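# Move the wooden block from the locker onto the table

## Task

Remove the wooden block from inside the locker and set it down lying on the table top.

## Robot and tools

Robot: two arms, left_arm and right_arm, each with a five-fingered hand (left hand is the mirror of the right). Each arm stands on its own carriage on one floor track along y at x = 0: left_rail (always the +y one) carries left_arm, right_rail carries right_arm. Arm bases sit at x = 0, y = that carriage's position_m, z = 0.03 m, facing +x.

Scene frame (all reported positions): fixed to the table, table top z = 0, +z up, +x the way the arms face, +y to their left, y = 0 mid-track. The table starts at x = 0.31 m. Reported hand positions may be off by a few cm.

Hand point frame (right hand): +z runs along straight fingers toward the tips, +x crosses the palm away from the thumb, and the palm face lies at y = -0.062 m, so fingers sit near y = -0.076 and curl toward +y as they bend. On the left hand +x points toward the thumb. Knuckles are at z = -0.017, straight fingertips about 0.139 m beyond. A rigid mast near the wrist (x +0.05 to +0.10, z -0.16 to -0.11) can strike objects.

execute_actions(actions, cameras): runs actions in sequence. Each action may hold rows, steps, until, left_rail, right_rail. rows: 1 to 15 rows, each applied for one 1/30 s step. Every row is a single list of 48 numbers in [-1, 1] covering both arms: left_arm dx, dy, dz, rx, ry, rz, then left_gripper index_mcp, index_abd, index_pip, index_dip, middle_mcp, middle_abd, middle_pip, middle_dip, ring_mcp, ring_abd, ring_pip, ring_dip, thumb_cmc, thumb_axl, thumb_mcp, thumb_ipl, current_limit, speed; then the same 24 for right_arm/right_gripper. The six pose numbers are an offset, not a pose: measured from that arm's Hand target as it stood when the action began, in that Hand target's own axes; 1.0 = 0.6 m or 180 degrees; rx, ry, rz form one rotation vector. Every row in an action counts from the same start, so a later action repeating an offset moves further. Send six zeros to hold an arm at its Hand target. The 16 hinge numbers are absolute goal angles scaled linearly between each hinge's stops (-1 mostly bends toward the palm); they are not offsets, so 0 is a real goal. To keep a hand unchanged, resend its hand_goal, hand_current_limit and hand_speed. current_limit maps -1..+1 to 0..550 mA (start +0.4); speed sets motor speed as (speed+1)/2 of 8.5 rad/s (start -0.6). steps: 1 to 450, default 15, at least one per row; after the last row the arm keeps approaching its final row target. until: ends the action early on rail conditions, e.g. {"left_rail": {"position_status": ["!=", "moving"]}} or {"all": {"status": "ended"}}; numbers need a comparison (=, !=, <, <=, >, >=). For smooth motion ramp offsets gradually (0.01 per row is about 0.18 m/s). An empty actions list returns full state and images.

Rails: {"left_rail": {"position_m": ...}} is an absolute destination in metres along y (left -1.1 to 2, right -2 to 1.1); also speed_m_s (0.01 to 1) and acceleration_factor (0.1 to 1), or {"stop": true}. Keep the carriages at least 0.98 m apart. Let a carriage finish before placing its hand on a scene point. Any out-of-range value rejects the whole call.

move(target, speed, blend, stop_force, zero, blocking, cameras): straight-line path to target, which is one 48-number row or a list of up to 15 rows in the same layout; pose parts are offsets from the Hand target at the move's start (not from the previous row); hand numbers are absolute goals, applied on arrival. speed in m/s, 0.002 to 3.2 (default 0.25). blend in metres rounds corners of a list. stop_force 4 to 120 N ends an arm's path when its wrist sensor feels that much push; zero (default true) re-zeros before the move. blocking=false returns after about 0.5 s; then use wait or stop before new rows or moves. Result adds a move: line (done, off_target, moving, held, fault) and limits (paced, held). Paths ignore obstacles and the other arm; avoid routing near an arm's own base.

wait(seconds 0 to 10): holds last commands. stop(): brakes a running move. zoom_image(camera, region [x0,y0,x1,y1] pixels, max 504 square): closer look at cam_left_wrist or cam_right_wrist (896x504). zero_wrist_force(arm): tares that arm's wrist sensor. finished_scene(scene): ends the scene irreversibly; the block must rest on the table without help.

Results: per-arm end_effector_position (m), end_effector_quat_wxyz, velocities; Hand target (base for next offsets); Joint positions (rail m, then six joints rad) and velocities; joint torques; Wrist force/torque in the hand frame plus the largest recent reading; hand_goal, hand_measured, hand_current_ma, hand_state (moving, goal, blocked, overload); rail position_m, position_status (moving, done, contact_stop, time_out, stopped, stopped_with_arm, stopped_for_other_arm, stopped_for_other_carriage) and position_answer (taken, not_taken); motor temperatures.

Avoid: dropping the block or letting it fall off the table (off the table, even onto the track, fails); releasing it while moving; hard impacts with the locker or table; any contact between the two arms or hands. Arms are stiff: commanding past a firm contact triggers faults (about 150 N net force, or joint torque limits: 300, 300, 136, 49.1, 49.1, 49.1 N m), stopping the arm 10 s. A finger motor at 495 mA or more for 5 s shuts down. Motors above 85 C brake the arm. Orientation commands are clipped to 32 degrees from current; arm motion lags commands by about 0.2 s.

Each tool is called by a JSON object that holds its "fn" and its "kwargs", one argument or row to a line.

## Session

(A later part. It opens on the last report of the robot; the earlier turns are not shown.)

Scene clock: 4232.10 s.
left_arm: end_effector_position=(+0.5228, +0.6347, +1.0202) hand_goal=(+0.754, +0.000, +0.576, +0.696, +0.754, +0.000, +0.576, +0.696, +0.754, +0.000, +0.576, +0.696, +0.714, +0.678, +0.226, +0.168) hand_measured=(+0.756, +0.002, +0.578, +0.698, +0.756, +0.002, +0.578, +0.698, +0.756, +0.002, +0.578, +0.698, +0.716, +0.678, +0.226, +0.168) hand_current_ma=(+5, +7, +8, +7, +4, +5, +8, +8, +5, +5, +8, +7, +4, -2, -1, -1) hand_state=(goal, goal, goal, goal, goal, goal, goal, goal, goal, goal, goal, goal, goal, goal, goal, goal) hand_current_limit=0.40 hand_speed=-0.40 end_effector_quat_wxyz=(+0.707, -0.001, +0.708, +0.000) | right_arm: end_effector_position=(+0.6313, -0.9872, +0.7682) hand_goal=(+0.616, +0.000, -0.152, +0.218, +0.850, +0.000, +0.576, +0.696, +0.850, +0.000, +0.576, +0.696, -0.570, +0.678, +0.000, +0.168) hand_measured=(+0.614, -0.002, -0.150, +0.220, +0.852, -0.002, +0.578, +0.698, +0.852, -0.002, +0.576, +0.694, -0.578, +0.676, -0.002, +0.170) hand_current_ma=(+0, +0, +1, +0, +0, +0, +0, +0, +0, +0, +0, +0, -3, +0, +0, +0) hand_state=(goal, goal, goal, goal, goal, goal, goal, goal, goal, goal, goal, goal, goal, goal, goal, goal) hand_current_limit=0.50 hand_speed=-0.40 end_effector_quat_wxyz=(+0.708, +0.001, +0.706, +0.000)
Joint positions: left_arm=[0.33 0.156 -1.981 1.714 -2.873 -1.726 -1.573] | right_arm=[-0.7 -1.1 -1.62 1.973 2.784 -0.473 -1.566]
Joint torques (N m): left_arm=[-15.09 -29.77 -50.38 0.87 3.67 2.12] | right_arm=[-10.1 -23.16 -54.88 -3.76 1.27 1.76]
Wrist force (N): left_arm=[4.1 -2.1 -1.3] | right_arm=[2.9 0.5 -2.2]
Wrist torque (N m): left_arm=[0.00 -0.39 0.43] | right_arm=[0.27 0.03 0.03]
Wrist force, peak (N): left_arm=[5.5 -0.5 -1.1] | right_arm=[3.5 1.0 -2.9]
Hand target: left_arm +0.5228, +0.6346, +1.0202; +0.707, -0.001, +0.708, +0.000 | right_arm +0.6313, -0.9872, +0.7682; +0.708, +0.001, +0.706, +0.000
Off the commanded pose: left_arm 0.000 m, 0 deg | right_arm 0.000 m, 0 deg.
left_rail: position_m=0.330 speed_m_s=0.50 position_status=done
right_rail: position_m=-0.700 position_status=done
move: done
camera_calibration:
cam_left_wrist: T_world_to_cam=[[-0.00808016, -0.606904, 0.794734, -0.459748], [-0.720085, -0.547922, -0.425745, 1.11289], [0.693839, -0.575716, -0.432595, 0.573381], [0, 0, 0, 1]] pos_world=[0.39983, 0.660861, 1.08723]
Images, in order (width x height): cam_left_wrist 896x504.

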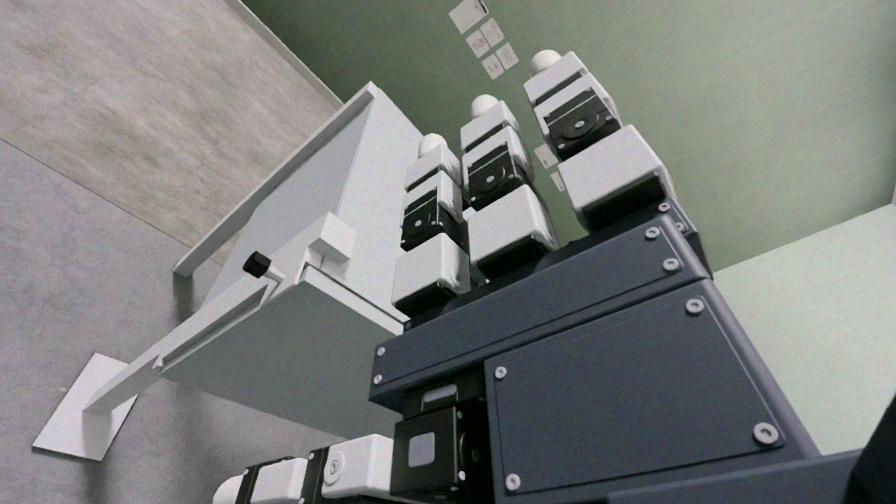

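{"fn": "move", "kwargs": {
  "target": [0.2,0.042,-0.172,-0.087,-0.494,0.087,0.754,0,0.576,0.696,0.754,0,0.576,0.696,0.754,0,0.576,0.696,1,0.678,0.226,0.168,0.8,-0.4,-0.053,-0.021,-0.319,0,-0.5,0,0.754,0,0.576,0.696,0.754,0,0.576,0.696,0.754,0,0.576,0.696,1,0.678,0.226,0.168,0.8,-0.4],
  "speed": 0.25,
  "cameras": ["cam_left_wrist"]
}}

Scene clock: 4309.40 s.
left_arm: end_effector_position=(+0.4195, +0.6595, +0.9003) hand_goal=(+0.754, +0.000, +0.576, +0.696, +0.754, +0.000, +0.576, +0.696, +0.754, +0.000, +0.576, +0.696, +1.000, +0.678, +0.226, +0.168) hand_measured=(+0.756, +0.002, +0.578, +0.698, +0.756, +0.002, +0.578, +0.698, +0.756, +0.002, +0.578, +0.698, +0.998, +0.678, +0.228, +0.168) hand_current_ma=(+5, +7, +8, +7, +4, +6, +8, +8, +5, +5, +8, +7, -8, -2, +8, -1) hand_state=(goal, goal, goal, goal, goal, goal, goal, goal, goal, goal, goal, goal, goal, goal, goal, goal) hand_current_limit=0.80 hand_speed=-0.40 end_effector_quat_wxyz=(+0.985, -0.001, +0.002, +0.174) | right_arm: end_effector_position=(+0.4398, -0.9995, +0.7996) hand_goal=(+0.754, +0.000, +0.576, +0.696, +0.754, +0.000, +0.576, +0.696, +0.754, +0.000, +0.576, +0.696, +1.000, +0.678, +0.226, +0.168) hand_measured=(+0.752, -0.002, +0.574, +0.694, +0.756, -0.002, +0.578, +0.698, +0.756, -0.002, +0.576, +0.694, +1.000, +0.676, +0.228, +0.170) hand_current_ma=(+0, +0, +0, +0, +0, +0, +0, +0, +0, +0, +0, +0, +0, +0, +1, +0) hand_state=(goal, goal, goal, goal, goal, goal, goal, goal, goal, goal, goal, goal, goal, goal, goal, goal) hand_current_limit=0.80 hand_speed=-0.40 end_effector_quat_wxyz=(+1.000, +0.001, -0.001, -0.001)
Joint positions: left_arm=[0.33 0.152 -1.519 1.819 -5.009 -1.569 -1.373] | right_arm=[-0.7 -0.987 -1.275 1.716 1.13 -1.573 -0.586]
Joint torques (N m): left_arm=[7.73 -22.12 -42.8 1.55 -3.71 2.14] | right_arm=[12.79 -45.17 -47.6 2.02 -1.85 -2.28]
Wrist force (N): left_arm=[3.2 -3.1 -3.5] | right_arm=[1.2 0.1 -5.4]
Wrist torque (N m): left_arm=[0.30 -0.65 0.29] | right_arm=[0.43 -0.02 -0.06]
Wrist force, peak (N): left_arm=[3.1 -3.0 -4.2] | right_arm=[1.5 0.1 -6.0]
Hand target: left_arm +0.4195, +0.6595, +0.9003; +0.985, -0.001, +0.002, +0.174 | right_arm +0.4398, -0.9995, +0.7996; +1.000, +0.001, -0.001, -0.001
Off the commanded pose: left_arm 0.000 m, 0 deg | right_arm 0.000 m, 0 deg.
left_rail: position_m=0.330 speed_m_s=0.50 position_status=done
right_rail: position_m=-0.700 position_status=done
move: done
camera_calibration:
cam_left_wrist: T_world_to_cam=[[-0.537646, -0.843151, -0.00573615, 0.74841], [0.586559, -0.369122, -0.720901, 0.600767], [0.605711, -0.390954, 0.693014, -0.49082], [0, 0, 0, 1]] pos_world=[0.34729, 0.660891, 0.777532]
Images, in order (width x height): cam_left_wrist 896x504.

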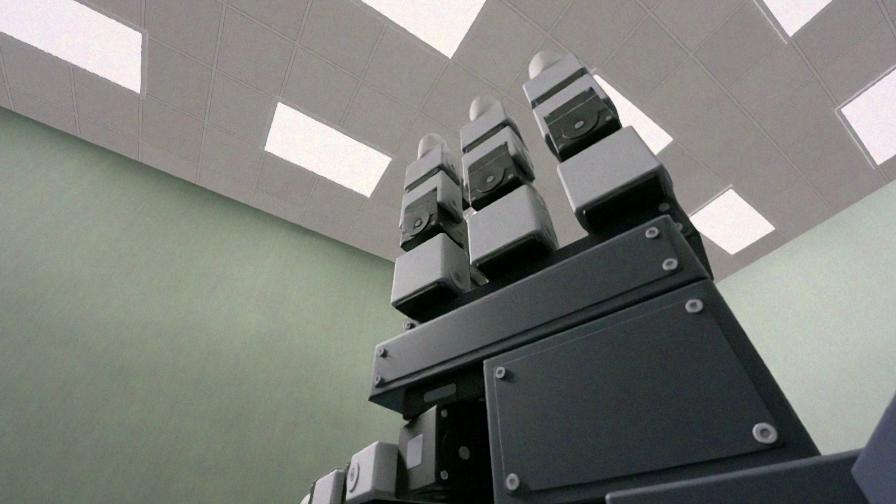

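{"fn": "move", "kwargs": {
  "target": [0,0,0,0,0,0,0.754,0,0.576,0.696,0.754,0,0.576,0.696,0.754,0,0.576,0.696,1,0.678,0.226,0.168,0.8,-0.4,-0.033,-0.017,0.167,0,0,0.889,0.754,0,0.576,0.696,0.754,0,0.576,0.696,0.754,0,0.576,0.696,1,0.678,0.226,0.168,0.8,-0.4],
  "speed": 0.5,
  "cameras": ["cam_right_wrist"]
}}

Scene clock: 4318.07 s.
left_arm: end_effector_position=(+0.4195, +0.6595, +0.9003) hand_goal=(+0.754, +0.000, +0.576, +0.696, +0.754, +0.000, +0.576, +0.696, +0.754, +0.000, +0.576, +0.696, +1.000, +0.678, +0.226, +0.168) hand_measured=(+0.756, +0.002, +0.578, +0.698, +0.756, +0.002, +0.578, +0.698, +0.756, +0.002, +0.578, +0.698, +0.998, +0.678, +0.228, +0.168) hand_current_ma=(+5, +7, +8, +7, +4, +6, +8, +8, +5, +5, +8, +7, -8, -2, +8, -1) hand_state=(goal, goal, goal, goal, goal, goal, goal, goal, goal, goal, goal, goal, goal, goal, goal, goal) hand_current_limit=0.80 hand_speed=-0.40 end_effector_quat_wxyz=(+0.985, -0.001, +0.002, +0.174) | right_arm: end_effector_position=(+0.4296, -1.0043, +0.8553) hand_goal=(+0.754, +0.000, +0.576, +0.696, +0.754, +0.000, +0.576, +0.696, +0.754, +0.000, +0.576, +0.696, +1.000, +0.678, +0.226, +0.168) hand_measured=(+0.754, -0.002, +0.574, +0.694, +0.756, -0.002, +0.578, +0.698, +0.756, -0.002, +0.576, +0.694, +1.000, +0.676, +0.228, +0.170) hand_current_ma=(+0, +0, +0, +0, +0, +0, +0, +0, +0, +0, +0, +0, +0, +0, +1, +0) hand_state=(goal, goal, goal, goal, goal, goal, goal, goal, goal, goal, goal, goal, goal, goal, goal, goal) hand_current_limit=0.80 hand_speed=-0.40 end_effector_quat_wxyz=(+0.721, -0.001, -0.005, +0.693)
Joint positions: left_arm=[0.33 0.152 -1.519 1.819 -5.01 -1.569 -1.373] | right_arm=[-0.7 -0.801 -1.329 1.679 1.219 -1.58 0.76]
Joint torques (N m): left_arm=[9.02 -22.9 -42.75 1.1 -3.56 2.08] | right_arm=[-10.33 -41.41 -49.21 1.42 -2.05 -1.47]
Wrist force (N): left_arm=[3.1 -2.5 -3.0] | right_arm=[1.6 -0.1 -5.8]
Wrist torque (N m): left_arm=[0.35 -0.63 0.28] | right_arm=[0.57 -0.08 0.01]
Wrist force, peak (N): left_arm=[3.8 -3.1 -3.3] | right_arm=[1.3 0.0 -6.1]
Hand target: left_arm +0.4195, +0.6595, +0.9003; +0.985, -0.001, +0.002, +0.174 | right_arm +0.4296, -1.0043, +0.8553; +0.722, -0.001, -0.005, +0.692 (not the last commanded pose)
Off the commanded pose: left_arm 0.000 m, 0 deg | right_arm 0.046 m, 72 deg.
left_rail: position_m=0.330 speed_m_s=0.50 position_status=done
right_rail: position_m=-0.700 position_status=done
move: held (right_arm; a check stopped the path); limits=held
pose unreachable (right arm): on one or more control steps of this call, first in action 0 (counted from 0), this arm could not follow its commanded pose, so it was not sent that pose on those steps. It may still have moved: this result reports where it is.
cause: moving toward the commanded pose would bring two parts of the arm too close to each other (joints 5 (wrist 1) to 7 (wrist 3) lie between them).
camera_calibration:
cam_right_wrist: T_world_to_cam=[[-0.646465, -0.761097, 0.0530487, -0.49372], [0.501537, -0.476336, -0.722194, -0.122716], [0.574929, -0.440267, 0.689653, -1.15166], [0, 0, 0, 1]] pos_world=[0.404496, -0.941261, 0.731812]
Images, in order (width x height): cam_right_wrist 896x504.

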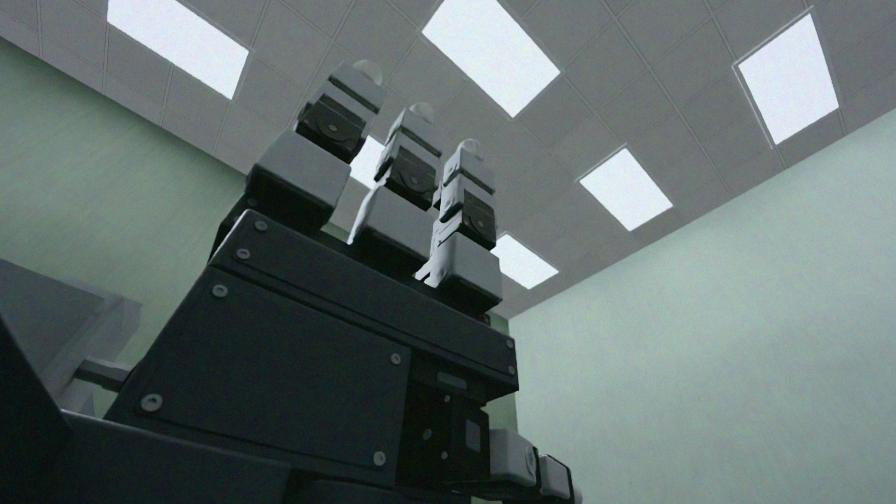

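{"fn": "move", "kwargs": {
  "target": [0,0,0,0,0,0,0.754,0,0.576,0.696,0.754,0,0.576,0.696,0.754,0,0.576,0.696,1,0.678,0.226,0.168,0.8,-0.4,0,0,0,0,0,-0.889,0.754,0,0.576,0.696,0.754,0,0.576,0.696,0.754,0,0.576,0.696,1,0.678,0.226,0.168,0.8,-0.4],
  "speed": 0.6
}}

{"fn": "move", "kwargs": {
  "target": [0,0,0,0,0,0,0.754,0,0.576,0.696,0.754,0,0.576,0.696,0.754,0,0.576,0.696,1,0.678,0.226,0.168,0.8,-0.4,0,0,0.0167,0,0,-0.711,0.754,0,0.576,0.696,0.754,0,0.576,0.696,0.754,0,0.576,0.696,1,0.678,0.226,0.168,0.8,-0.4],
  "speed": 0.6,
  "cameras": ["cam_right_wrist"]
}}

Scene clock: 4347.53 s.
left_arm: end_effector_position=(+0.4195, +0.6595, +0.9003) hand_goal=(+0.754, +0.000, +0.576, +0.696, +0.754, +0.000, +0.576, +0.696, +0.754, +0.000, +0.576, +0.696, +1.000, +0.678, +0.226, +0.168) hand_measured=(+0.756, +0.002, +0.578, +0.698, +0.756, +0.002, +0.578, +0.698, +0.756, +0.002, +0.578, +0.698, +0.998, +0.678, +0.228, +0.168) hand_current_ma=(+5, +7, +8, +7, +4, +6, +8, +8, +5, +5, +8, +7, -8, -2, +8, -1) hand_state=(goal, goal, goal, goal, goal, goal, goal, goal, goal, goal, goal, goal, goal, goal, goal, goal) hand_current_limit=0.80 hand_speed=-0.40 end_effector_quat_wxyz=(+0.985, -0.001, +0.002, +0.174) | right_arm: end_effector_position=(+0.4296, -1.0043, +0.8553) hand_goal=(+0.754, +0.000, +0.576, +0.696, +0.754, +0.000, +0.576, +0.696, +0.754, +0.000, +0.576, +0.696, +1.000, +0.678, +0.226, +0.168) hand_measured=(+0.754, -0.002, +0.574, +0.694, +0.756, -0.002, +0.578, +0.698, +0.756, -0.002, +0.576, +0.694, +1.000, +0.676, +0.228, +0.170) hand_current_ma=(+0, +0, +0, +0, +0, +0, +0, +0, +0, +0, +0, +0, +0, +0, +1, +0) hand_state=(goal, goal, goal, goal, goal, goal, goal, goal, goal, goal, goal, goal, goal, goal, goal, goal) hand_current_limit=0.80 hand_speed=-0.40 end_effector_quat_wxyz=(+0.807, +0.004, -0.002, -0.590)
Joint positions: left_arm=[0.33 0.152 -1.519 1.819 -5.01 -1.569 -1.373] | right_arm=[-0.7 -1.131 -1.475 1.856 1.191 -1.58 -1.703]
Joint torques (N m): left_arm=[8.96 -22.25 -44.06 1.18 -3.82 1.81] | right_arm=[11.06 -50.13 -28.47 1.53 -2.22 -2.44]
Wrist force (N): left_arm=[3.0 -2.7 -3.2] | right_arm=[1.0 -0.4 -5.4]
Wrist torque (N m): left_arm=[0.34 -0.62 0.27] | right_arm=[0.45 0.05 -0.12]
Wrist force, peak (N): left_arm=[3.3 -3.1 -4.0] | right_arm=[1.5 -0.5 -6.3]
Hand target: left_arm +0.4195, +0.6595, +0.9003; +0.985, -0.001, +0.002, +0.174 | right_arm +0.4296, -1.0043, +0.8553; +0.807, +0.004, -0.002, -0.590
Off the commanded pose: left_arm 0.000 m, 0 deg | right_arm 0.000 m, 0 deg.
left_rail: position_m=0.330 speed_m_s=0.50 position_status=done
right_rail: position_m=-0.700 position_status=done
move: done

Scene clock: 4350.43 s.
left_arm: end_effector_position=(+0.4195, +0.6595, +0.9003) hand_goal=(+0.754, +0.000, +0.576, +0.696, +0.754, +0.000, +0.576, +0.696, +0.754, +0.000, +0.576, +0.696, +1.000, +0.678, +0.226, +0.168) hand_measured=(+0.756, +0.002, +0.578, +0.698, +0.756, +0.002, +0.578, +0.698, +0.756, +0.002, +0.578, +0.698, +0.998, +0.678, +0.228, +0.168) hand_current_ma=(+5, +7, +8, +7, +4, +6, +8, +8, +5, +5, +8, +7, -8, -2, +8, -1) hand_state=(goal, goal, goal, goal, goal, goal, goal, goal, goal, goal, goal, goal, goal, goal, goal, goal) hand_current_limit=0.80 hand_speed=-0.40 end_effector_quat_wxyz=(+0.985, -0.001, +0.002, +0.174) | right_arm: end_effector_position=(+0.4304, -1.0018, +0.8640) hand_goal=(+0.754, +0.000, +0.576, +0.696, +0.754, +0.000, +0.576, +0.696, +0.754, +0.000, +0.576, +0.696, +1.000, +0.678, +0.226, +0.168) hand_measured=(+0.754, -0.002, +0.574, +0.694, +0.756, -0.002, +0.578, +0.698, +0.756, -0.002, +0.576, +0.694, +1.000, +0.676, +0.228, +0.170) hand_current_ma=(+0, +0, +0, +0, +0, +0, +0, +0, +0, +0, +0, +0, +0, +0, +1, +0) hand_state=(goal, goal, goal, goal, goal, goal, goal, goal, goal, goal, goal, goal, goal, goal, goal, goal) hand_current_limit=0.80 hand_speed=-0.40 end_effector_quat_wxyz=(+0.016, +0.008, +0.003, +1.000)
Joint positions: left_arm=[0.33 0.152 -1.519 1.819 -5.01 -1.569 -1.373] | right_arm=[-0.7 -0.879 -1.548 1.918 1.206 -1.556 -3.865]
Joint torques (N m): left_arm=[8.45 -20.97 -42.89 1.3 -3.68 1.69] | right_arm=[-9.46 -44 -29.44 1.46 1.44 1.62]
Wrist force (N): left_arm=[3.4 -2.9 -3.4] | right_arm=[1.4 0.2 -5.5]
Wrist torque (N m): left_arm=[0.33 -0.68 0.31] | right_arm=[0.56 -0.04 -0.19]
Wrist force, peak (N): left_arm=[3.3 -2.9 -3.7] | right_arm=[1.6 -0.2 -6.7]
Hand target: left_arm +0.4195, +0.6595, +0.9003; +0.985, -0.001, +0.002, +0.174 | right_arm +0.4304, -1.0018, +0.8640; +0.015, +0.008, +0.003, +1.000 (not the last commanded pose)
Off the commanded pose: left_arm 0.000 m, 0 deg | right_arm 0.003 m, 19 deg.
left_rail: position_m=0.330 speed_m_s=0.50 position_status=done
right_rail: position_m=-0.700 position_status=done
move: held (right_arm; a check stopped the path); limits=held
pose unreachable (right arm): on one or more control steps of this call, first in action 0 (counted from 0), this arm could not follow its commanded pose, so it was not sent that pose on those steps. It may still have moved: this result reports where it is.
cause: moving toward the commanded pose would bring two parts of the arm too close to each other (joints 5 (wrist 1) to 7 (wrist 3) lie between them).
camera_calibration:
cam_right_wrist: T_world_to_cam=[[0.767874, -0.638334, 0.0538502, -0.978156], [0.464131, 0.496435, -0.733576, 0.884904], [0.441533, 0.588288, 0.67747, -0.0586083], [0, 0, 0, 1]] pos_world=[0.366266, -1.02921, 0.741524]
Images, in order (width x height): cam_right_wrist 896x504.

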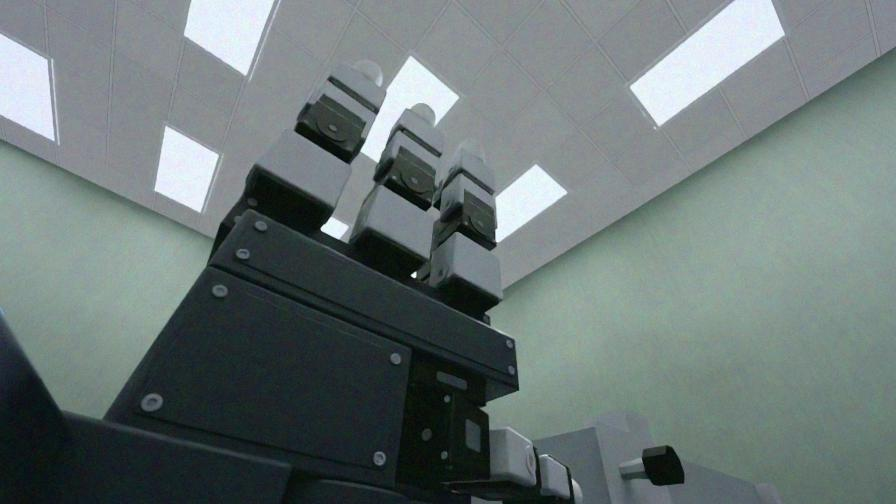

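{"fn": "move", "kwargs": {
  "target": [0,0,0,0,0,0,0.754,0,0.576,0.696,0.754,0,0.576,0.696,0.754,0,0.576,0.696,1,0.678,0.226,0.168,0.8,-0.4,0.083,0.05,0,0,0,0,0.754,0,0.576,0.696,0.754,0,0.576,0.696,0.754,0,0.576,0.696,1,0.678,0.226,0.168,0.8,-0.4],
  "speed": 0.3
}}

{"fn": "execute_actions", "kwargs": {
  "actions": [
    {"left_rail":{"position_m":0.65,"speed_m_s":0.4},"steps":60,"until":{"left_rail":{"position_status":["!=","moving"]}}},
    {"right_rail":{"position_m":-0.35,"speed_m_s":0.4},"steps":90,"until":{"all":{"status":"ended"}}}
  ]
}}

Scene clock: 4381.47 s.
left_arm: end_effector_position=(+0.4195, +0.6595, +0.9003) hand_goal=(+0.754, +0.000, +0.576, +0.696, +0.754, +0.000, +0.576, +0.696, +0.754, +0.000, +0.576, +0.696, +1.000, +0.678, +0.226, +0.168) hand_measured=(+0.756, +0.002, +0.578, +0.698, +0.756, +0.002, +0.578, +0.698, +0.756, +0.002, +0.578, +0.698, +0.998, +0.678, +0.228, +0.168) hand_current_ma=(+5, +7, +8, +7, +4, +6, +8, +8, +5, +5, +8, +7, -8, -2, +8, -1) hand_state=(goal, goal, goal, goal, goal, goal, goal, goal, goal, goal, goal, goal, goal, goal, goal, goal) hand_current_limit=0.80 hand_speed=-0.40 end_effector_quat_wxyz=(+0.985, -0.001, +0.002, +0.174) | right_arm: end_effector_position=(+0.3798, -1.0302, +0.8649) hand_goal=(+0.754, +0.000, +0.576, +0.696, +0.754, +0.000, +0.576, +0.696, +0.754, +0.000, +0.576, +0.696, +1.000, +0.678, +0.226, +0.168) hand_measured=(+0.754, -0.002, +0.574, +0.694, +0.756, -0.002, +0.578, +0.698, +0.756, -0.002, +0.576, +0.694, +1.000, +0.676, +0.228, +0.170) hand_current_ma=(+0, +0, +0, +0, +0, +0, +0, +0, +0, +0, +0, +0, +0, +0, +1, +0) hand_state=(goal, goal, goal, goal, goal, goal, goal, goal, goal, goal, goal, goal, goal, goal, goal, goal) hand_current_limit=0.80 hand_speed=-0.40 end_effector_quat_wxyz=(+0.015, +0.008, +0.003, +1.000)
Joint positions: left_arm=[0.33 0.152 -1.519 1.819 -5.01 -1.569 -1.373] | right_arm=[-0.7 -1.019 -1.599 1.967 1.207 -1.555 -3.725]
Joint torques (N m): left_arm=[7.43 -21.84 -42.98 1.44 -3.94 1.68] | right_arm=[-10.64 -39.52 -30.9 5.61 1.69 1.68]
Wrist force (N): left_arm=[3.1 -2.4 -3.6] | right_arm=[1.2 -0.1 -5.6]
Wrist torque (N m): left_arm=[0.41 -0.64 0.28] | right_arm=[0.53 0.02 -0.20]
Wrist force, peak (N): left_arm=[3.3 -3.1 -3.8] | right_arm=[2.6 0.3 -6.1]
Hand target: left_arm +0.4195, +0.6595, +0.9003; +0.985, -0.001, +0.002, +0.174 | right_arm +0.3797, -1.0303, +0.8649; +0.015, +0.008, +0.003, +1.000
Off the commanded pose: left_arm 0.000 m, 0 deg | right_arm 0.000 m, 0 deg.
left_rail: position_m=0.330 speed_m_s=0.50 position_status=done
right_rail: position_m=-0.700 position_status=done
move: done

Scene clock: 4384.77 s.
left_arm: end_effector_position=(+0.4195, +0.9795, +0.9003) hand_goal=(+0.754, +0.000, +0.576, +0.696, +0.754, +0.000, +0.576, +0.696, +0.754, +0.000, +0.576, +0.696, +1.000, +0.678, +0.226, +0.168) hand_measured=(+0.756, +0.002, +0.578, +0.698, +0.756, +0.002, +0.578, +0.698, +0.756, +0.002, +0.578, +0.698, +0.998, +0.678, +0.228, +0.168) hand_current_ma=(+5, +7, +8, +7, +4, +6, +8, +8, +5, +5, +8, +7, -6, -2, +8, -1) hand_state=(goal, goal, goal, goal, goal, goal, goal, goal, goal, goal, goal, goal, goal, goal, goal, goal) hand_current_limit=0.80 hand_speed=-0.40 end_effector_quat_wxyz=(+0.985, -0.001, +0.002, +0.174) | right_arm: end_effector_position=(+0.3797, -0.6803, +0.8649) hand_goal=(+0.754, +0.000, +0.576, +0.696, +0.754, +0.000, +0.576, +0.696, +0.754, +0.000, +0.576, +0.696, +1.000, +0.678, +0.226, +0.168) hand_measured=(+0.754, -0.002, +0.574, +0.694, +0.756, -0.002, +0.578, +0.698, +0.756, -0.002, +0.576, +0.694, +1.000, +0.676, +0.228, +0.170) hand_current_ma=(+0, +0, +0, +0, +0, +0, +0, +0, +0, +0, +0, +0, +0, +0, +1, +0) hand_state=(goal, goal, goal, goal, goal, goal, goal, goal, goal, goal, goal, goal, goal, goal, goal, goal) hand_current_limit=0.80 hand_speed=-0.40 end_effector_quat_wxyz=(+0.015, +0.008, +0.003, +1.000)
Joint positions: left_arm=[0.65 0.152 -1.519 1.819 -5.01 -1.569 -1.373] | right_arm=[-0.35 -1.019 -1.599 1.967 1.207 -1.555 -3.724]
Joint torques (N m): left_arm=[-5.31 -28.05 -31.57 3.63 -2.22 1.4] | right_arm=[8.34 -26.65 -34.05 3.3 1.08 1.65]
Wrist force (N): left_arm=[2.7 -2.6 -3.4] | right_arm=[1.2 -0.2 -5.7]
Wrist torque (N m): left_arm=[0.36 -0.59 0.25] | right_arm=[0.53 0.03 -0.20]
Wrist force, peak (N): left_arm=[3.2 -3.5 -3.8] | right_arm=[1.3 0.1 -6.3]
Hand target: left_arm +0.4195, +0.9795, +0.9003; +0.985, -0.001, +0.002, +0.174 | right_arm +0.3797, -0.6803, +0.8649; +0.015, +0.008, +0.003, +1.000
Off the commanded pose: left_arm 0.000 m, 0 deg | right_arm 0.000 m, 0 deg.
left_rail: position_m=0.650 speed_m_s=0.40 position_status=done
right_rail: position_m=-0.350 speed_m_s=0.40 position_status=done

{"fn": "move", "kwargs": {
  "target": [0,0,0,0,0,0, 0.754,0,0.576,0.696,0.754,0,0.576,0.696,0.754,0,0.576,0.696,1,0.678,0.226,0.168,0.8,-0.4, 0,0,0,0,0,-0.103, 0.754,0,0.576,0.696,0.754,0,0.576,0.696,0.754,0,0.576,0.696,1,0.678,0.226,0.168,0.8,-0.4],
  "speed": 0.25,
  "cameras": ["all"]
}}

Scene clock: 4433.00 s.
left_arm: end_effector_position=(+0.4195, +0.9795, +0.9003) hand_goal=(+0.754, +0.000, +0.576, +0.696, +0.754, +0.000, +0.576, +0.696, +0.754, +0.000, +0.576, +0.696, +1.000, +0.678, +0.226, +0.168) hand_measured=(+0.756, +0.002, +0.578, +0.698, +0.756, +0.002, +0.578, +0.698, +0.756, +0.002, +0.578, +0.698, +0.998, +0.678, +0.228, +0.168) hand_current_ma=(+5, +7, +8, +7, +4, +6, +8, +8, +5, +5, +8, +7, -6, -2, +8, -1) hand_state=(goal, goal, goal, goal, goal, goal, goal, goal, goal, goal, goal, goal, goal, goal, goal, goal) hand_current_limit=0.80 hand_speed=-0.40 end_effector_quat_wxyz=(+0.985, -0.001, +0.002, +0.174) | right_arm: end_effector_position=(+0.3797, -0.6803, +0.8649) hand_goal=(+0.754, +0.000, +0.576, +0.696, +0.754, +0.000, +0.576, +0.696, +0.754, +0.000, +0.576, +0.696, +1.000, +0.678, +0.226, +0.168) hand_measured=(+0.754, -0.002, +0.574, +0.694, +0.756, -0.002, +0.578, +0.698, +0.756, -0.002, +0.576, +0.694, +1.000, +0.676, +0.228, +0.170) hand_current_ma=(+0, +0, +0, +0, +0, +0, +0, +0, +0, +0, +0, +0, +0, +0, +1, +0) hand_state=(goal, goal, goal, goal, goal, goal, goal, goal, goal, goal, goal, goal, goal, goal, goal, goal) hand_current_limit=0.80 hand_speed=-0.40 end_effector_quat_wxyz=(+0.176, +0.007, +0.004, +0.984)
Joint positions: left_arm=[0.65 0.152 -1.519 1.819 -5.01 -1.569 -1.373] | right_arm=[-0.35 -0.959 -1.559 1.928 1.206 -1.555 -4.108]
Joint torques (N m): left_arm=[-10.66 -36.04 -32.06 5.14 -0.61 1.32] | right_arm=[9.6 -24.4 -49.2 1.53 -2.1 -2.39]
Wrist force (N): left_arm=[2.9 -2.9 -3.3] | right_arm=[1.3 0.3 -5.8]
Wrist torque (N m): left_arm=[0.33 -0.60 0.27] | right_arm=[0.55 0.01 -0.01]
Wrist force, peak (N): left_arm=[3.3 -3.5 -3.7] | right_arm=[1.9 -0.2 -6.2]
Hand target: left_arm +0.4195, +0.9795, +0.9003; +0.985, -0.001, +0.002, +0.174 | right_arm +0.3797, -0.6803, +0.8649; +0.176, +0.007, +0.004, +0.984
Off the commanded pose: left_arm 0.000 m, 0 deg | right_arm 0.000 m, 0 deg.
left_rail: position_m=0.650 speed_m_s=0.40 position_status=done
right_rail: position_m=-0.350 speed_m_s=0.40 position_status=done
move: done
camera_calibration:
cam_left_wrist: T_world_to_cam=[[-0.537598, -0.843179, -0.00602511, 1.01845], [0.586885, -0.369039, -0.720678, 0.718517], [0.605437, -0.390971, 0.693244, -0.365781], [0, 0, 0, 1]] pos_world=[0.347291, 0.980891, 0.777531]
cam_right_wrist: T_world_to_cam=[[0.525637, -0.848679, 0.0587366, -0.789403], [0.598282, 0.3197, -0.734745, 0.579291], [0.604784, 0.42135, 0.675796, -0.400187], [0, 0, 0, 1]] pos_world=[0.310386, -0.68653, 0.742443]

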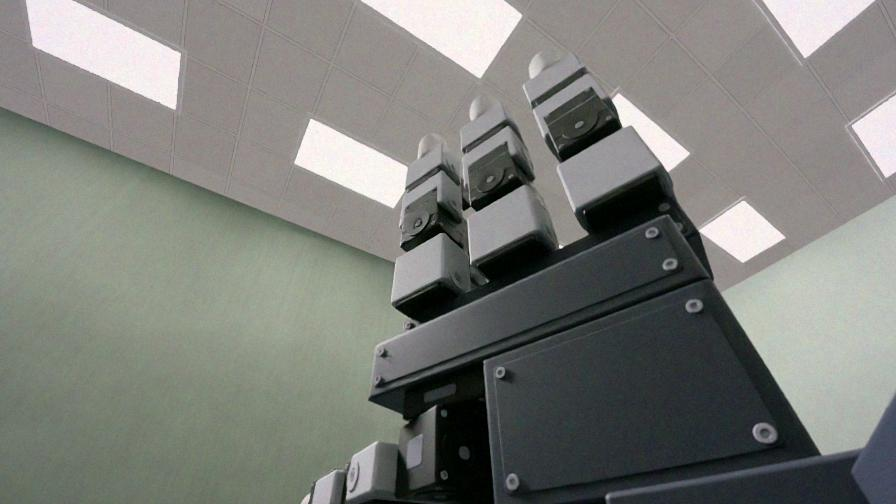

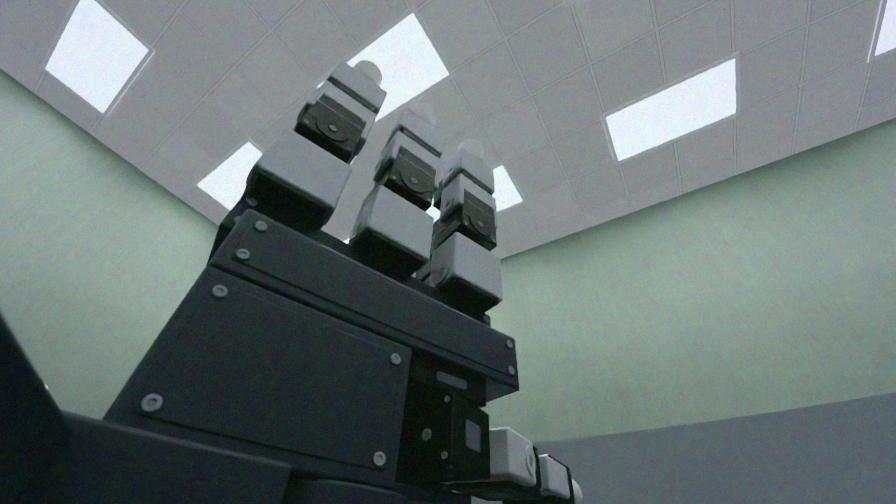

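{"fn": "move", "kwargs": {
  "target": [-0.2685,-0.5428,-0.027,0,0,0, 0.754,0,0.576,0.696,0.754,0,0.576,0.696,0.754,0,0.576,0.696,1,0.678,0.226,0.168,0.8,-0.4, -0.1665,0.4575,0.032,0,0,0, 0.754,0,0.576,0.696,0.754,0,0.576,0.696,0.754,0,0.576,0.696,1,0.678,0.226,0.168,0.8,-0.4],
  "speed": 0.2,
  "stop_force": 20,
  "cameras": ["all"]
}}

Scene clock: 4453.27 s.
left_arm: end_effector_position=(+0.3794, +0.6184, +0.8850) hand_goal=(+0.754, +0.000, +0.576, +0.696, +0.754, +0.000, +0.576, +0.696, +0.754, +0.000, +0.576, +0.696, +1.000, +0.678, +0.226, +0.168) hand_measured=(+0.756, +0.002, +0.578, +0.698, +0.756, +0.002, +0.578, +0.698, +0.756, +0.002, +0.578, +0.698, +0.998, +0.678, +0.228, +0.168) hand_current_ma=(+5, +7, +8, +7, +4, +6, +8, +8, +5, +5, +8, +7, -5, -2, +8, -1) hand_state=(goal, goal, goal, goal, goal, goal, goal, goal, goal, goal, goal, goal, goal, goal, goal, goal) hand_current_limit=0.80 hand_speed=-0.40 end_effector_quat_wxyz=(+0.985, -0.001, +0.002, +0.174) | right_arm: end_effector_position=(+0.3784, -0.9723, +0.8858) hand_goal=(+0.754, +0.000, +0.576, +0.696, +0.754, +0.000, +0.576, +0.696, +0.754, +0.000, +0.576, +0.696, +1.000, +0.678, +0.226, +0.168) hand_measured=(+0.754, -0.002, +0.574, +0.694, +0.756, -0.002, +0.578, +0.698, +0.756, -0.002, +0.576, +0.694, +1.000, +0.676, +0.228, +0.170) hand_current_ma=(+0, +0, +0, +0, +0, +0, +0, +0, +0, +0, +0, +0, +0, +0, +1, +0) hand_state=(goal, goal, goal, goal, goal, goal, goal, goal, goal, goal, goal, goal, goal, goal, goal, goal) hand_current_limit=0.80 hand_speed=-0.40 end_effector_quat_wxyz=(+0.176, +0.007, +0.004, +0.984)
Joint positions: left_arm=[0.65 -0.746 -1.663 1.988 -5.036 -1.567 -0.476] | right_arm=[-0.35 -1.218 -1.232 1.498 1.305 -1.555 -3.849]
Joint torques (N m): left_arm=[-14.71 -8.87 -42.84 1.13 3.28 1.89] | right_arm=[-10.88 -51.61 -50.94 5.71 -0.91 1.81]
Wrist force (N): left_arm=[2.9 -2.7 -2.8] | right_arm=[1.3 -0.5 -5.5]
Wrist torque (N m): left_arm=[0.34 -0.60 0.31] | right_arm=[0.45 -0.02 -0.18]
Wrist force, peak (N): left_arm=[3.1 -3.4 -3.8] | right_arm=[1.9 -0.9 -6.1]
Hand target: left_arm +0.3794, +0.6184, +0.8850; +0.985, -0.001, +0.002, +0.174 | right_arm +0.3784, -0.9723, +0.8858; +0.176, +0.007, +0.004, +0.984
Off the commanded pose: left_arm 0.000 m, 0 deg | right_arm 0.000 m, 0 deg.
left_rail: position_m=0.650 speed_m_s=0.40 position_status=done
right_rail: position_m=-0.350 speed_m_s=0.40 position_status=done
move: done
camera_calibration:
cam_left_wrist: T_world_to_cam=[[-0.537598, -0.843179, -0.00602511, 0.692249], [0.586885, -0.369039, -0.720678, 0.597728], [0.605437, -0.390971, 0.693244, -0.472115], [0, 0, 0, 1]] pos_world=[0.307191, 0.619691, 0.762231]
cam_right_wrist: T_world_to_cam=[[0.525283, -0.848899, 0.0587278, -1.03777], [0.598492, 0.319512, -0.734656, 0.688356], [0.604884, 0.42105, 0.675893, -0.290863], [0, 0, 0, 1]] pos_world=[0.309085, -0.978431, 0.763243]

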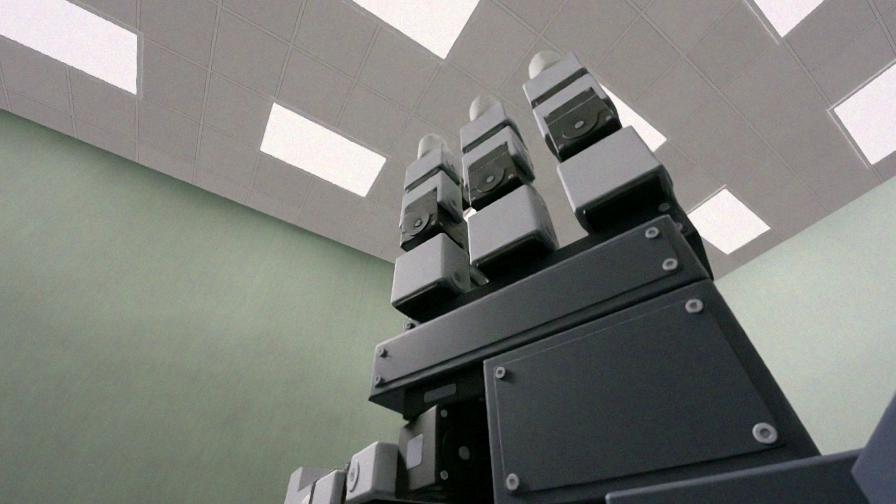

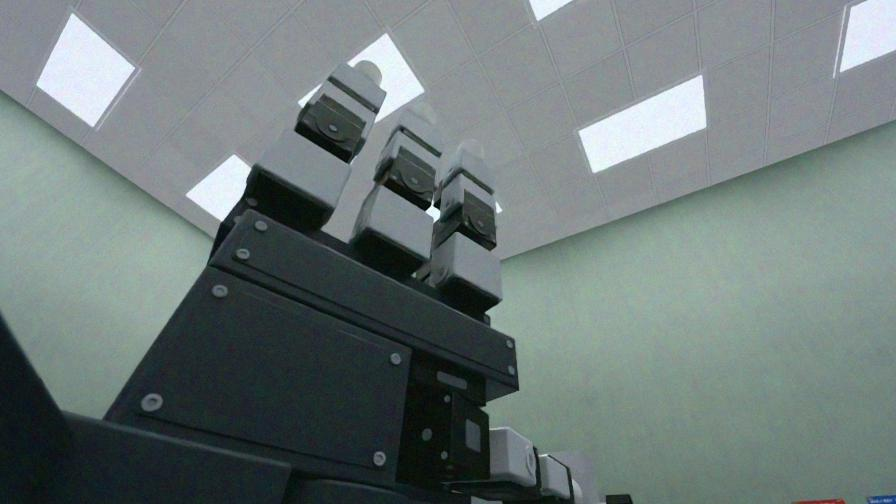

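{"fn": "move", "kwargs": {
  "target": [0.1316,-0.0479,0,0,0,0, 0.754,0,0.576,0.696,0.754,0,0.576,0.696,0.754,0,0.576,0.696,1,0.678,0.226,0.168,0.8,-0.4, -0.1316,-0.0479,0,0,0,0, 0.754,0,0.576,0.696,0.754,0,0.576,0.696,0.754,0,0.576,0.696,1,0.678,0.226,0.168,0.8,-0.4],
  "speed": 0.04,
  "stop_force": 8,
  "cameras": ["all"]
}}

Scene clock: 4464.53 s.
left_arm: end_effector_position=(+0.4465, +0.6184, +0.8847) hand_goal=(+0.754, +0.000, +0.576, +0.696, +0.754, +0.000, +0.576, +0.696, +0.754, +0.000, +0.576, +0.696, +1.000, +0.678, +0.226, +0.168) hand_measured=(+0.756, +0.002, +0.578, +0.698, +0.756, +0.002, +0.578, +0.698, +0.756, +0.002, +0.578, +0.698, +0.998, +0.678, +0.218, +0.160) hand_current_ma=(+5, +7, +8, +7, +4, +6, +8, +8, +5, +5, +8, +7, -8, -1, -36, -37) hand_state=(goal, goal, goal, goal, goal, goal, goal, goal, goal, goal, goal, goal, goal, goal, goal, goal) hand_current_limit=0.80 hand_speed=-0.40 end_effector_quat_wxyz=(+0.985, -0.001, +0.002, +0.174) | right_arm: end_effector_position=(+0.4458, -0.9725, +0.8847) hand_goal=(+0.754, +0.000, +0.576, +0.696, +0.754, +0.000, +0.576, +0.696, +0.754, +0.000, +0.576, +0.696, +1.000, +0.678, +0.226, +0.168) hand_measured=(+0.754, -0.002, +0.574, +0.694, +0.756, -0.002, +0.578, +0.698, +0.756, -0.002, +0.576, +0.694, +1.000, +0.676, +0.228, +0.170) hand_current_ma=(+0, +0, +0, +0, +0, +0, +0, +0, +0, +0, +0, +0, +0, +0, +1, +0) hand_state=(goal, goal, goal, goal, goal, goal, goal, goal, goal, goal, goal, goal, goal, goal, goal, goal) hand_current_limit=0.80 hand_speed=-0.40 end_effector_quat_wxyz=(+0.176, +0.007, +0.004, +0.984)
Joint positions: left_arm=[0.65 -0.639 -1.547 1.877 -5.041 -1.567 -0.583] | right_arm=[-0.35 -1.124 -1.163 1.403 1.332 -1.555 -3.943]
Joint torques (N m): left_arm=[-15.05 -58.43 -29.11 3.11 3.43 2.21] | right_arm=[-4.42 -73.5 -31.24 2.24 0.51 1.85]
Wrist force (N): left_arm=[2.8 -2.3 -3.1] | right_arm=[10.2 2.5 -4.8]
Wrist torque (N m): left_arm=[0.36 -0.73 0.32] | right_arm=[0.79 -0.83 0.52]
Wrist force, peak (N): left_arm=[-19.1 6.0 -0.4] | right_arm=[48.4 13.0 -5.3]
Hand target: left_arm +0.4465, +0.6184, +0.8847; +0.985, -0.001, +0.002, +0.174 (not the last commanded pose) | right_arm +0.4458, -0.9725, +0.8847; +0.176, +0.007, +0.004, +0.984 (not the last commanded pose)
Off the commanded pose: left_arm 0.017 m, 0 deg | right_arm 0.017 m, 0 deg.
left_rail: position_m=0.650 speed_m_s=0.40 position_status=done
right_rail: position_m=-0.350 speed_m_s=0.40 position_status=done
move: contact (left_arm, right_arm)
camera_calibration:
cam_left_wrist: T_world_to_cam=[[-0.537564, -0.843202, -0.00586852, 0.728286], [0.586826, -0.369102, -0.720693, 0.558241], [0.605524, -0.390863, 0.693229, -0.512582], [0, 0, 0, 1]] pos_world=[0.374291, 0.619791, 0.761931]
cam_right_wrist: T_world_to_cam=[[0.525423, -0.848815, 0.0586838, -1.0733], [0.598354, 0.319589, -0.734735, 0.647493], [0.604899, 0.42116, 0.675811, -0.330597], [0, 0, 0, 1]] pos_world=[0.376485, -0.97873, 0.762142]

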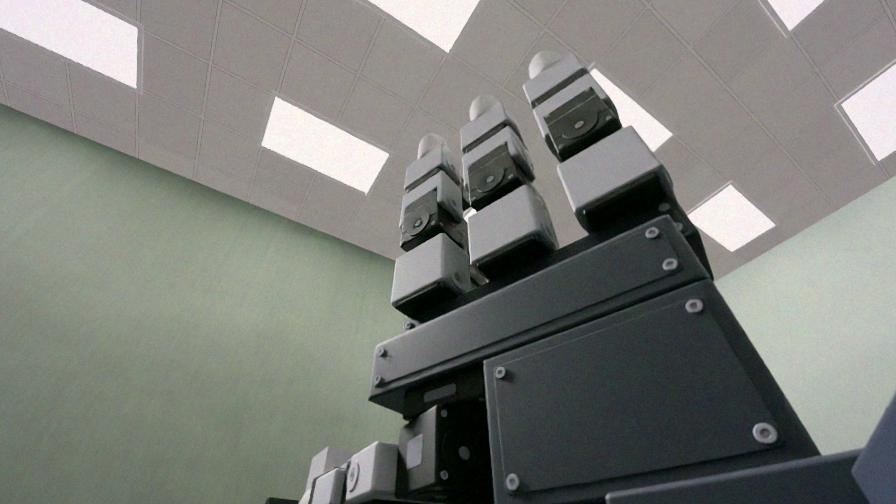

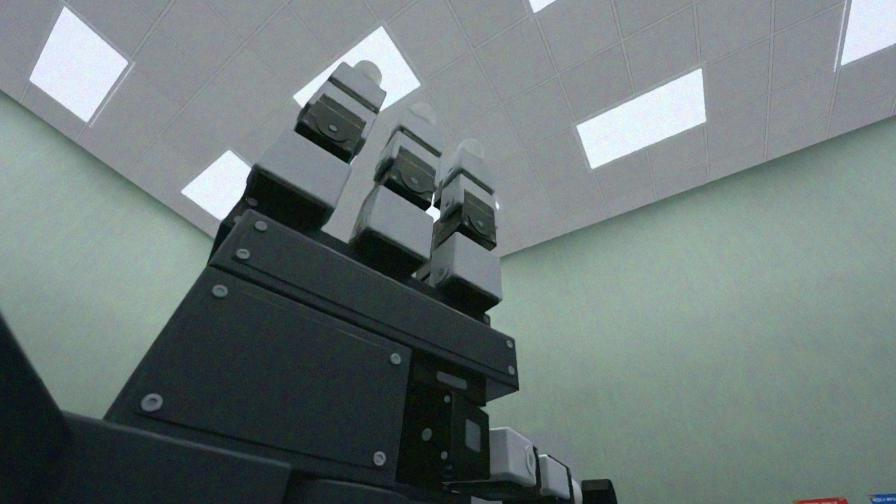

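{"fn": "zoom_image", "kwargs": {
  "camera": "cam_right_wrist",
  "region": [460, 404, 660, 504]
}}

{"fn": "zoom_image", "kwargs": {
  "camera": "cam_left_wrist",
  "region": [240, 404, 440, 504]
}}

Scaled by 2.520.

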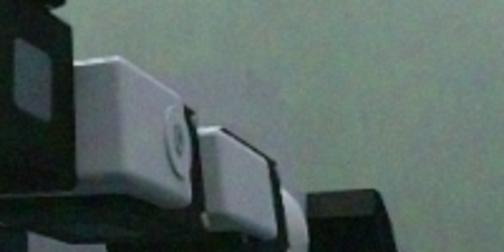

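Scaled by 2.520.

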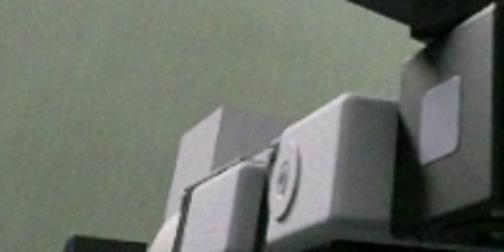

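{"fn": "move", "kwargs": {
  "target": [
    [-0.02,0.007,0,0,0,0, 0.754,0,0.576,0.696,0.754,0,0.576,0.696,0.754,0,0.576,0.696,1,0.678,0.226,0.168,0.8,-0.4, 0.02,0.007,0,0,0,0, 0.754,0,0.576,0.696,0.754,0,0.576,0.696,0.754,0,0.576,0.696,1,0.678,0.226,0.168,0.8,-0.4],
    [-0.02,0.007,0.0133,0,0,0, 0.754,0,0.576,0.696,0.754,0,0.576,0.696,0.754,0,0.576,0.696,1,0.678,0.226,0.168,0.8,-0.4, 0.02,0.007,0.0133,0,0,0, 0.754,0,0.576,0.696,0.754,0,0.576,0.696,0.754,0,0.576,0.696,1,0.678,0.226,0.168,0.8,-0.4]
  ],
  "speed": 0.05
}}

{"fn": "move", "kwargs": {
  "target": [0.0470,-0.0171,0,0,0,0, 0.754,0,0.576,0.696,0.754,0,0.576,0.696,0.754,0,0.576,0.696,1,0.678,0.226,0.168,0.8,-0.4, -0.0470,-0.0171,0,0,0,0, 0.754,0,0.576,0.696,0.754,0,0.576,0.696,0.754,0,0.576,0.696,1,0.678,0.226,0.168,0.8,-0.4],
  "speed": 0.02,
  "stop_force": 6,
  "cameras": ["all"]
}}

Scene clock: 4487.50 s.
left_arm: end_effector_position=(+0.4338, +0.6183, +0.8925) hand_goal=(+0.754, +0.000, +0.576, +0.696, +0.754, +0.000, +0.576, +0.696, +0.754, +0.000, +0.576, +0.696, +1.000, +0.678, +0.226, +0.168) hand_measured=(+0.756, +0.002, +0.578, +0.698, +0.756, +0.002, +0.578, +0.698, +0.756, +0.002, +0.578, +0.698, +0.998, +0.678, +0.228, +0.166) hand_current_ma=(+5, +7, +8, +7, +4, +6, +8, +8, +5, +5, +8, +7, -8, -1, +8, -4) hand_state=(goal, goal, goal, goal, goal, goal, goal, goal, goal, goal, goal, goal, goal, goal, goal, goal) hand_current_limit=0.80 hand_speed=-0.40 end_effector_quat_wxyz=(+0.985, -0.001, +0.002, +0.174) | right_arm: end_effector_position=(+0.4332, -0.9723, +0.8926) hand_goal=(+0.754, +0.000, +0.576, +0.696, +0.754, +0.000, +0.576, +0.696, +0.754, +0.000, +0.576, +0.696, +1.000, +0.678, +0.226, +0.168) hand_measured=(+0.754, -0.002, +0.574, +0.694, +0.756, -0.002, +0.578, +0.698, +0.756, -0.002, +0.576, +0.694, +1.000, +0.676, +0.228, +0.170) hand_current_ma=(+0, +0, +0, +0, +0, +0, +0, +0, +0, +0, +0, +0, +0, +0, +1, +0) hand_state=(goal, goal, goal, goal, goal, goal, goal, goal, goal, goal, goal, goal, goal, goal, goal, goal) hand_current_limit=0.80 hand_speed=-0.40 end_effector_quat_wxyz=(+0.176, +0.007, +0.004, +0.984)
Joint positions: left_arm=[0.65 -0.657 -1.573 1.888 -5.027 -1.567 -0.565] | right_arm=[-0.35 -1.14 -1.18 1.413 1.339 -1.555 -3.926]
Joint torques (N m): left_arm=[-14.54 -57.19 -43.62 7.45 1.62 2.15] | right_arm=[-9.95 -74.53 -49.84 5.92 1.57 1.66]
Wrist force (N): left_arm=[3.0 -2.5 -3.6] | right_arm=[0.5 0.5 -5.8]
Wrist torque (N m): left_arm=[0.39 -0.66 0.30] | right_arm=[0.62 0.06 -0.29]
Wrist force, peak (N): left_arm=[3.3 -2.7 -3.7] | right_arm=[10.5 2.6 -6.1]
Hand target: left_arm +0.4338, +0.6183, +0.8927; +0.985, -0.001, +0.002, +0.174 | right_arm +0.4332, -0.9723, +0.8928; +0.176, +0.007, +0.004, +0.984
Off the commanded pose: left_arm 0.000 m, 0 deg | right_arm 0.000 m, 0 deg.
left_rail: position_m=0.650 speed_m_s=0.40 position_status=done
right_rail: position_m=-0.350 speed_m_s=0.40 position_status=done
move: done

Scene clock: 4498.83 s.
left_arm: end_effector_position=(+0.4549, +0.6183, +0.8926) hand_goal=(+0.754, +0.000, +0.576, +0.696, +0.754, +0.000, +0.576, +0.696, +0.754, +0.000, +0.576, +0.696, +1.000, +0.678, +0.226, +0.168) hand_measured=(+0.756, +0.002, +0.578, +0.698, +0.756, +0.002, +0.578, +0.698, +0.756, +0.002, +0.578, +0.698, +0.996, +0.678, +0.218, +0.162) hand_current_ma=(+5, +7, +8, +7, +4, +5, +8, +8, +5, +5, +8, +7, -15, -1, -37, -22) hand_state=(goal, goal, goal, goal, goal, goal, goal, goal, goal, goal, goal, goal, goal, goal, goal, goal) hand_current_limit=0.80 hand_speed=-0.40 end_effector_quat_wxyz=(+0.985, -0.001, +0.002, +0.173) | right_arm: end_effector_position=(+0.4597, -0.9724, +0.8924) hand_goal=(+0.754, +0.000, +0.576, +0.696, +0.754, +0.000, +0.576, +0.696, +0.754, +0.000, +0.576, +0.696, +1.000, +0.678, +0.226, +0.168) hand_measured=(+0.754, -0.002, +0.574, +0.694, +0.756, -0.002, +0.578, +0.698, +0.756, -0.002, +0.576, +0.694, +1.000, +0.676, +0.198, +0.154) hand_current_ma=(+0, +0, +0, +0, +0, +0, +0, +0, +0, +0, +0, +0, +0, +0, -36, -11) hand_state=(goal, goal, goal, goal, goal, goal, goal, goal, goal, goal, goal, goal, goal, goal, blocked, goal) hand_current_limit=0.80 hand_speed=-0.40 end_effector_quat_wxyz=(+0.176, +0.007, +0.004, +0.984)
Joint positions: left_arm=[0.65 -0.628 -1.537 1.852 -5.026 -1.567 -0.595] | right_arm=[-0.35 -1.105 -1.151 1.372 1.352 -1.555 -3.961]
Joint torques (N m): left_arm=[-3.65 -39.31 -36.15 4.33 -0.29 -0.41] | right_arm=[12.49 -54.95 -49.66 5.71 -1.12 -2.24]
Wrist force (N): left_arm=[3.0 -2.2 -1.8] | right_arm=[2.1 -0.4 -2.4]
Wrist torque (N m): left_arm=[0.25 -0.81 0.49] | right_arm=[0.23 0.22 0.05]
Wrist force, peak (N): left_arm=[3.0 -2.8 -4.2] | right_arm=[4.0 0.8 -4.7]
Hand target: left_arm +0.4549, +0.6183, +0.8926; +0.985, -0.001, +0.002, +0.173 (not the last commanded pose) | right_arm +0.4597, -0.9724, +0.8924; +0.176, +0.007, +0.004, +0.984 (not the last commanded pose)
Off the commanded pose: left_arm 0.009 m, 0 deg | right_arm 0.004 m, 0 deg.
FORCE FAULT: contact force on the left arm reached its limit, and that arm stopped for 10 seconds. The contact can be on any part of that arm, not only on its tool. That arm's remaining commands of this call were not run. That arm's target is now where it stood when the stop ended, not its last command. That arm accepts commands again.
left_rail: position_m=0.650 speed_m_s=0.40 position_status=done
right_rail: position_m=-0.350 speed_m_s=0.40 position_status=done
move: fault (left_arm), off_target (right_arm; braked at the fault stop of left_arm)
camera_calibration:
cam_left_wrist: T_world_to_cam=[[-0.538125, -0.842845, -0.00574066, 0.732575], [0.586432, -0.369505, -0.720807, 0.55942], [0.605408, -0.391251, 0.693112, -0.522848], [0, 0, 0, 1]] pos_world=[0.382691, 0.619592, 0.769831]
cam_right_wrist: T_world_to_cam=[[0.525423, -0.848815, 0.0586838, -1.08098], [0.598354, 0.319589, -0.734735, 0.644875], [0.604899, 0.42116, 0.675811, -0.344319], [0, 0, 0, 1]] pos_world=[0.390385, -0.97863, 0.769942]

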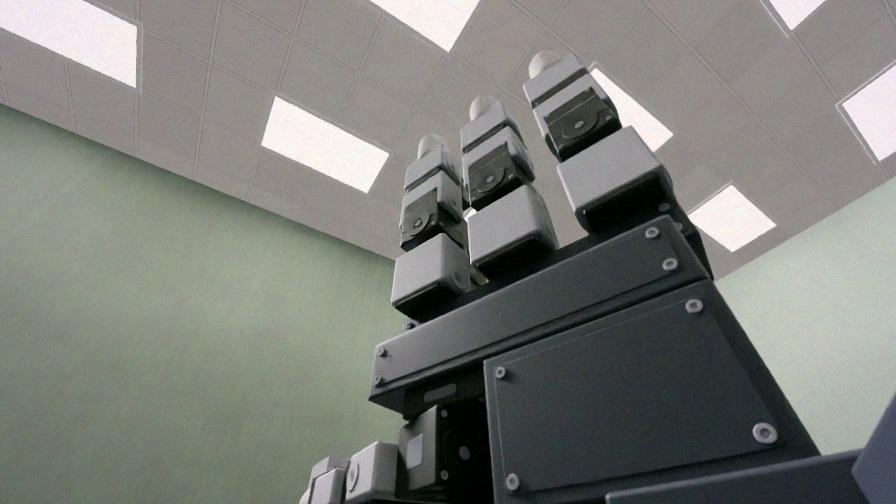

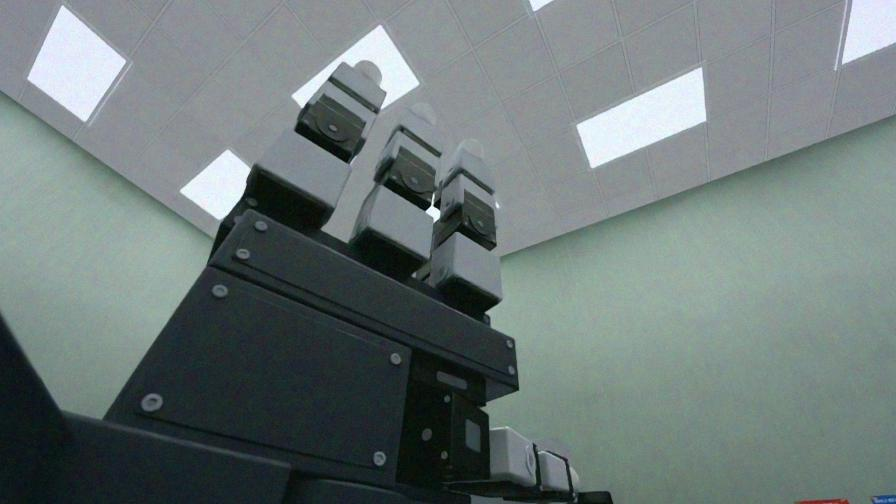

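{"fn": "move", "kwargs": {
  "target": [-0.1566,0.057,0.03,0,0,0, 0.754,0,0.576,0.696,0.754,0,0.576,0.696,0.754,0,0.576,0.696,1,0.678,0.226,0.168,0.8,-0.4, 0.1566,0.057,0.03,0,0,0, 0.754,0,0.576,0.696,0.754,0,0.576,0.696,0.754,0,0.576,0.696,1,0.678,0.226,0.168,0.8,-0.4],
  "speed": 0.15
}}

{"fn": "execute_actions", "kwargs": {
  "actions": [
    {"right_rail":{"position_m":-0.7},"steps":120,"until":{"right_rail":{"position_status":["!=","moving"]}}}
  ]
}}

Scene clock: 4658.03 s.
left_arm: end_effector_position=(+0.3552, +0.6184, +0.9109) hand_goal=(+0.754, +0.000, +0.576, +0.696, +0.754, +0.000, +0.576, +0.696, +0.754, +0.000, +0.576, +0.696, +1.000, +0.678, +0.226, +0.168) hand_measured=(+0.756, +0.002, +0.578, +0.698, +0.756, +0.002, +0.578, +0.698, +0.756, +0.002, +0.578, +0.698, +0.998, +0.678, +0.228, +0.166) hand_current_ma=(+5, +7, +8, +7, +4, +5, +8, +8, +5, +5, +8, +7, -8, -1, +8, -4) hand_state=(goal, goal, goal, goal, goal, goal, goal, goal, goal, goal, goal, goal, goal, goal, goal, goal) hand_current_limit=0.80 hand_speed=-0.40 end_effector_quat_wxyz=(+0.985, -0.001, +0.002, +0.173) | right_arm: end_effector_position=(+0.3602, -0.9718, +0.9119) hand_goal=(+0.754, +0.000, +0.576, +0.696, +0.754, +0.000, +0.576, +0.696, +0.754, +0.000, +0.576, +0.696, +1.000, +0.678, +0.226, +0.168) hand_measured=(+0.754, -0.002, +0.574, +0.694, +0.756, -0.002, +0.578, +0.698, +0.756, -0.002, +0.576, +0.694, +1.000, +0.676, +0.228, +0.166) hand_current_ma=(+0, +0, +0, +0, +0, +0, +0, +0, +0, +0, +0, +0, +0, +0, +1, +0) hand_state=(goal, goal, goal, goal, goal, goal, goal, goal, goal, goal, goal, goal, goal, goal, goal, goal) hand_current_limit=0.80 hand_speed=-0.40 end_effector_quat_wxyz=(+0.176, +0.007, +0.004, +0.984)
Joint positions: left_arm=[0.65 -0.794 -1.721 1.99 -4.981 -1.567 -0.429] | right_arm=[-0.35 -1.245 -1.26 1.489 1.342 -1.555 -3.822]
Joint torques (N m): left_arm=[-14.82 -46.45 -30.37 7.59 3.52 2.04] | right_arm=[-9.25 -67.17 -31.43 1.29 1.51 1.69]
Wrist force (N): left_arm=[2.9 -2.3 -3.8] | right_arm=[1.2 0.1 -5.6]
Wrist torque (N m): left_arm=[0.49 -0.65 0.34] | right_arm=[0.54 -0.03 -0.18]
Wrist force, peak (N): left_arm=[4.2 -2.7 -3.0] | right_arm=[1.5 -0.3 -6.0]
Hand target: left_arm +0.3550, +0.6184, +0.9109; +0.985, -0.001, +0.002, +0.173 | right_arm +0.3600, -0.9718, +0.9120; +0.176, +0.007, +0.004, +0.984
Off the commanded pose: left_arm 0.000 m, 0 deg | right_arm 0.000 m, 0 deg.
left_rail: position_m=0.650 speed_m_s=0.40 position_status=done
right_rail: position_m=-0.350 speed_m_s=0.40 position_status=done
move: done

Scene clock: 4659.83 s.
left_arm: end_effector_position=(+0.3550, +0.6184, +0.9109) hand_goal=(+0.754, +0.000, +0.576, +0.696, +0.754, +0.000, +0.576, +0.696, +0.754, +0.000, +0.576, +0.696, +1.000, +0.678, +0.226, +0.168) hand_measured=(+0.756, +0.002, +0.578, +0.698, +0.756, +0.002, +0.578, +0.698, +0.756, +0.002, +0.578, +0.698, +0.998, +0.678, +0.228, +0.166) hand_current_ma=(+5, +7, +8, +7, +4, +5, +8, +8, +5, +5, +8, +7, -8, -1, +8, -4) hand_state=(goal, goal, goal, goal, goal, goal, goal, goal, goal, goal, goal, goal, goal, goal, goal, goal) hand_current_limit=0.80 hand_speed=-0.40 end_effector_quat_wxyz=(+0.985, -0.001, +0.002, +0.173) | right_arm: end_effector_position=(+0.3600, -1.3217, +0.9120) hand_goal=(+0.754, +0.000, +0.576, +0.696, +0.754, +0.000, +0.576, +0.696, +0.754, +0.000, +0.576, +0.696, +1.000, +0.678, +0.226, +0.168) hand_measured=(+0.754, -0.002, +0.574, +0.694, +0.756, -0.002, +0.578, +0.698, +0.756, -0.002, +0.576, +0.694, +1.000, +0.676, +0.228, +0.166) hand_current_ma=(+0, +0, +0, +0, +0, +0, +0, +0, +0, +0, +0, +0, +0, +0, +1, +0) hand_state=(goal, goal, goal, goal, goal, goal, goal, goal, goal, goal, goal, goal, goal, goal, goal, goal) hand_current_limit=0.80 hand_speed=-0.40 end_effector_quat_wxyz=(+0.176, +0.007, +0.004, +0.984)
Joint positions: left_arm=[0.65 -0.794 -1.721 1.99 -4.981 -1.567 -0.428] | right_arm=[-0.7 -1.245 -1.261 1.489 1.342 -1.554 -3.821]
Joint torques (N m): left_arm=[-14.03 -45.96 -29.97 7.7 3.3 2.23] | right_arm=[7.38 -59.61 -34.98 3.58 1.27 1.6]
Wrist force (N): left_arm=[2.7 -2.5 -3.2] | right_arm=[1.2 -0.1 -5.6]
Wrist torque (N m): left_arm=[0.41 -0.62 0.34] | right_arm=[0.52 -0.03 -0.18]
Wrist force, peak (N): left_arm=[3.3 -2.7 -3.8] | right_arm=[1.7 -1.1 -6.4]
Hand target: left_arm +0.3550, +0.6184, +0.9109; +0.985, -0.001, +0.002, +0.173 | right_arm +0.3600, -1.3217, +0.9120; +0.176, +0.007, +0.004, +0.984
Off the commanded pose: left_arm 0.000 m, 0 deg | right_arm 0.000 m, 0 deg.
left_rail: position_m=0.650 speed_m_s=0.40 position_status=done
right_rail: position_m=-0.700 speed_m_s=0.40 position_status=done


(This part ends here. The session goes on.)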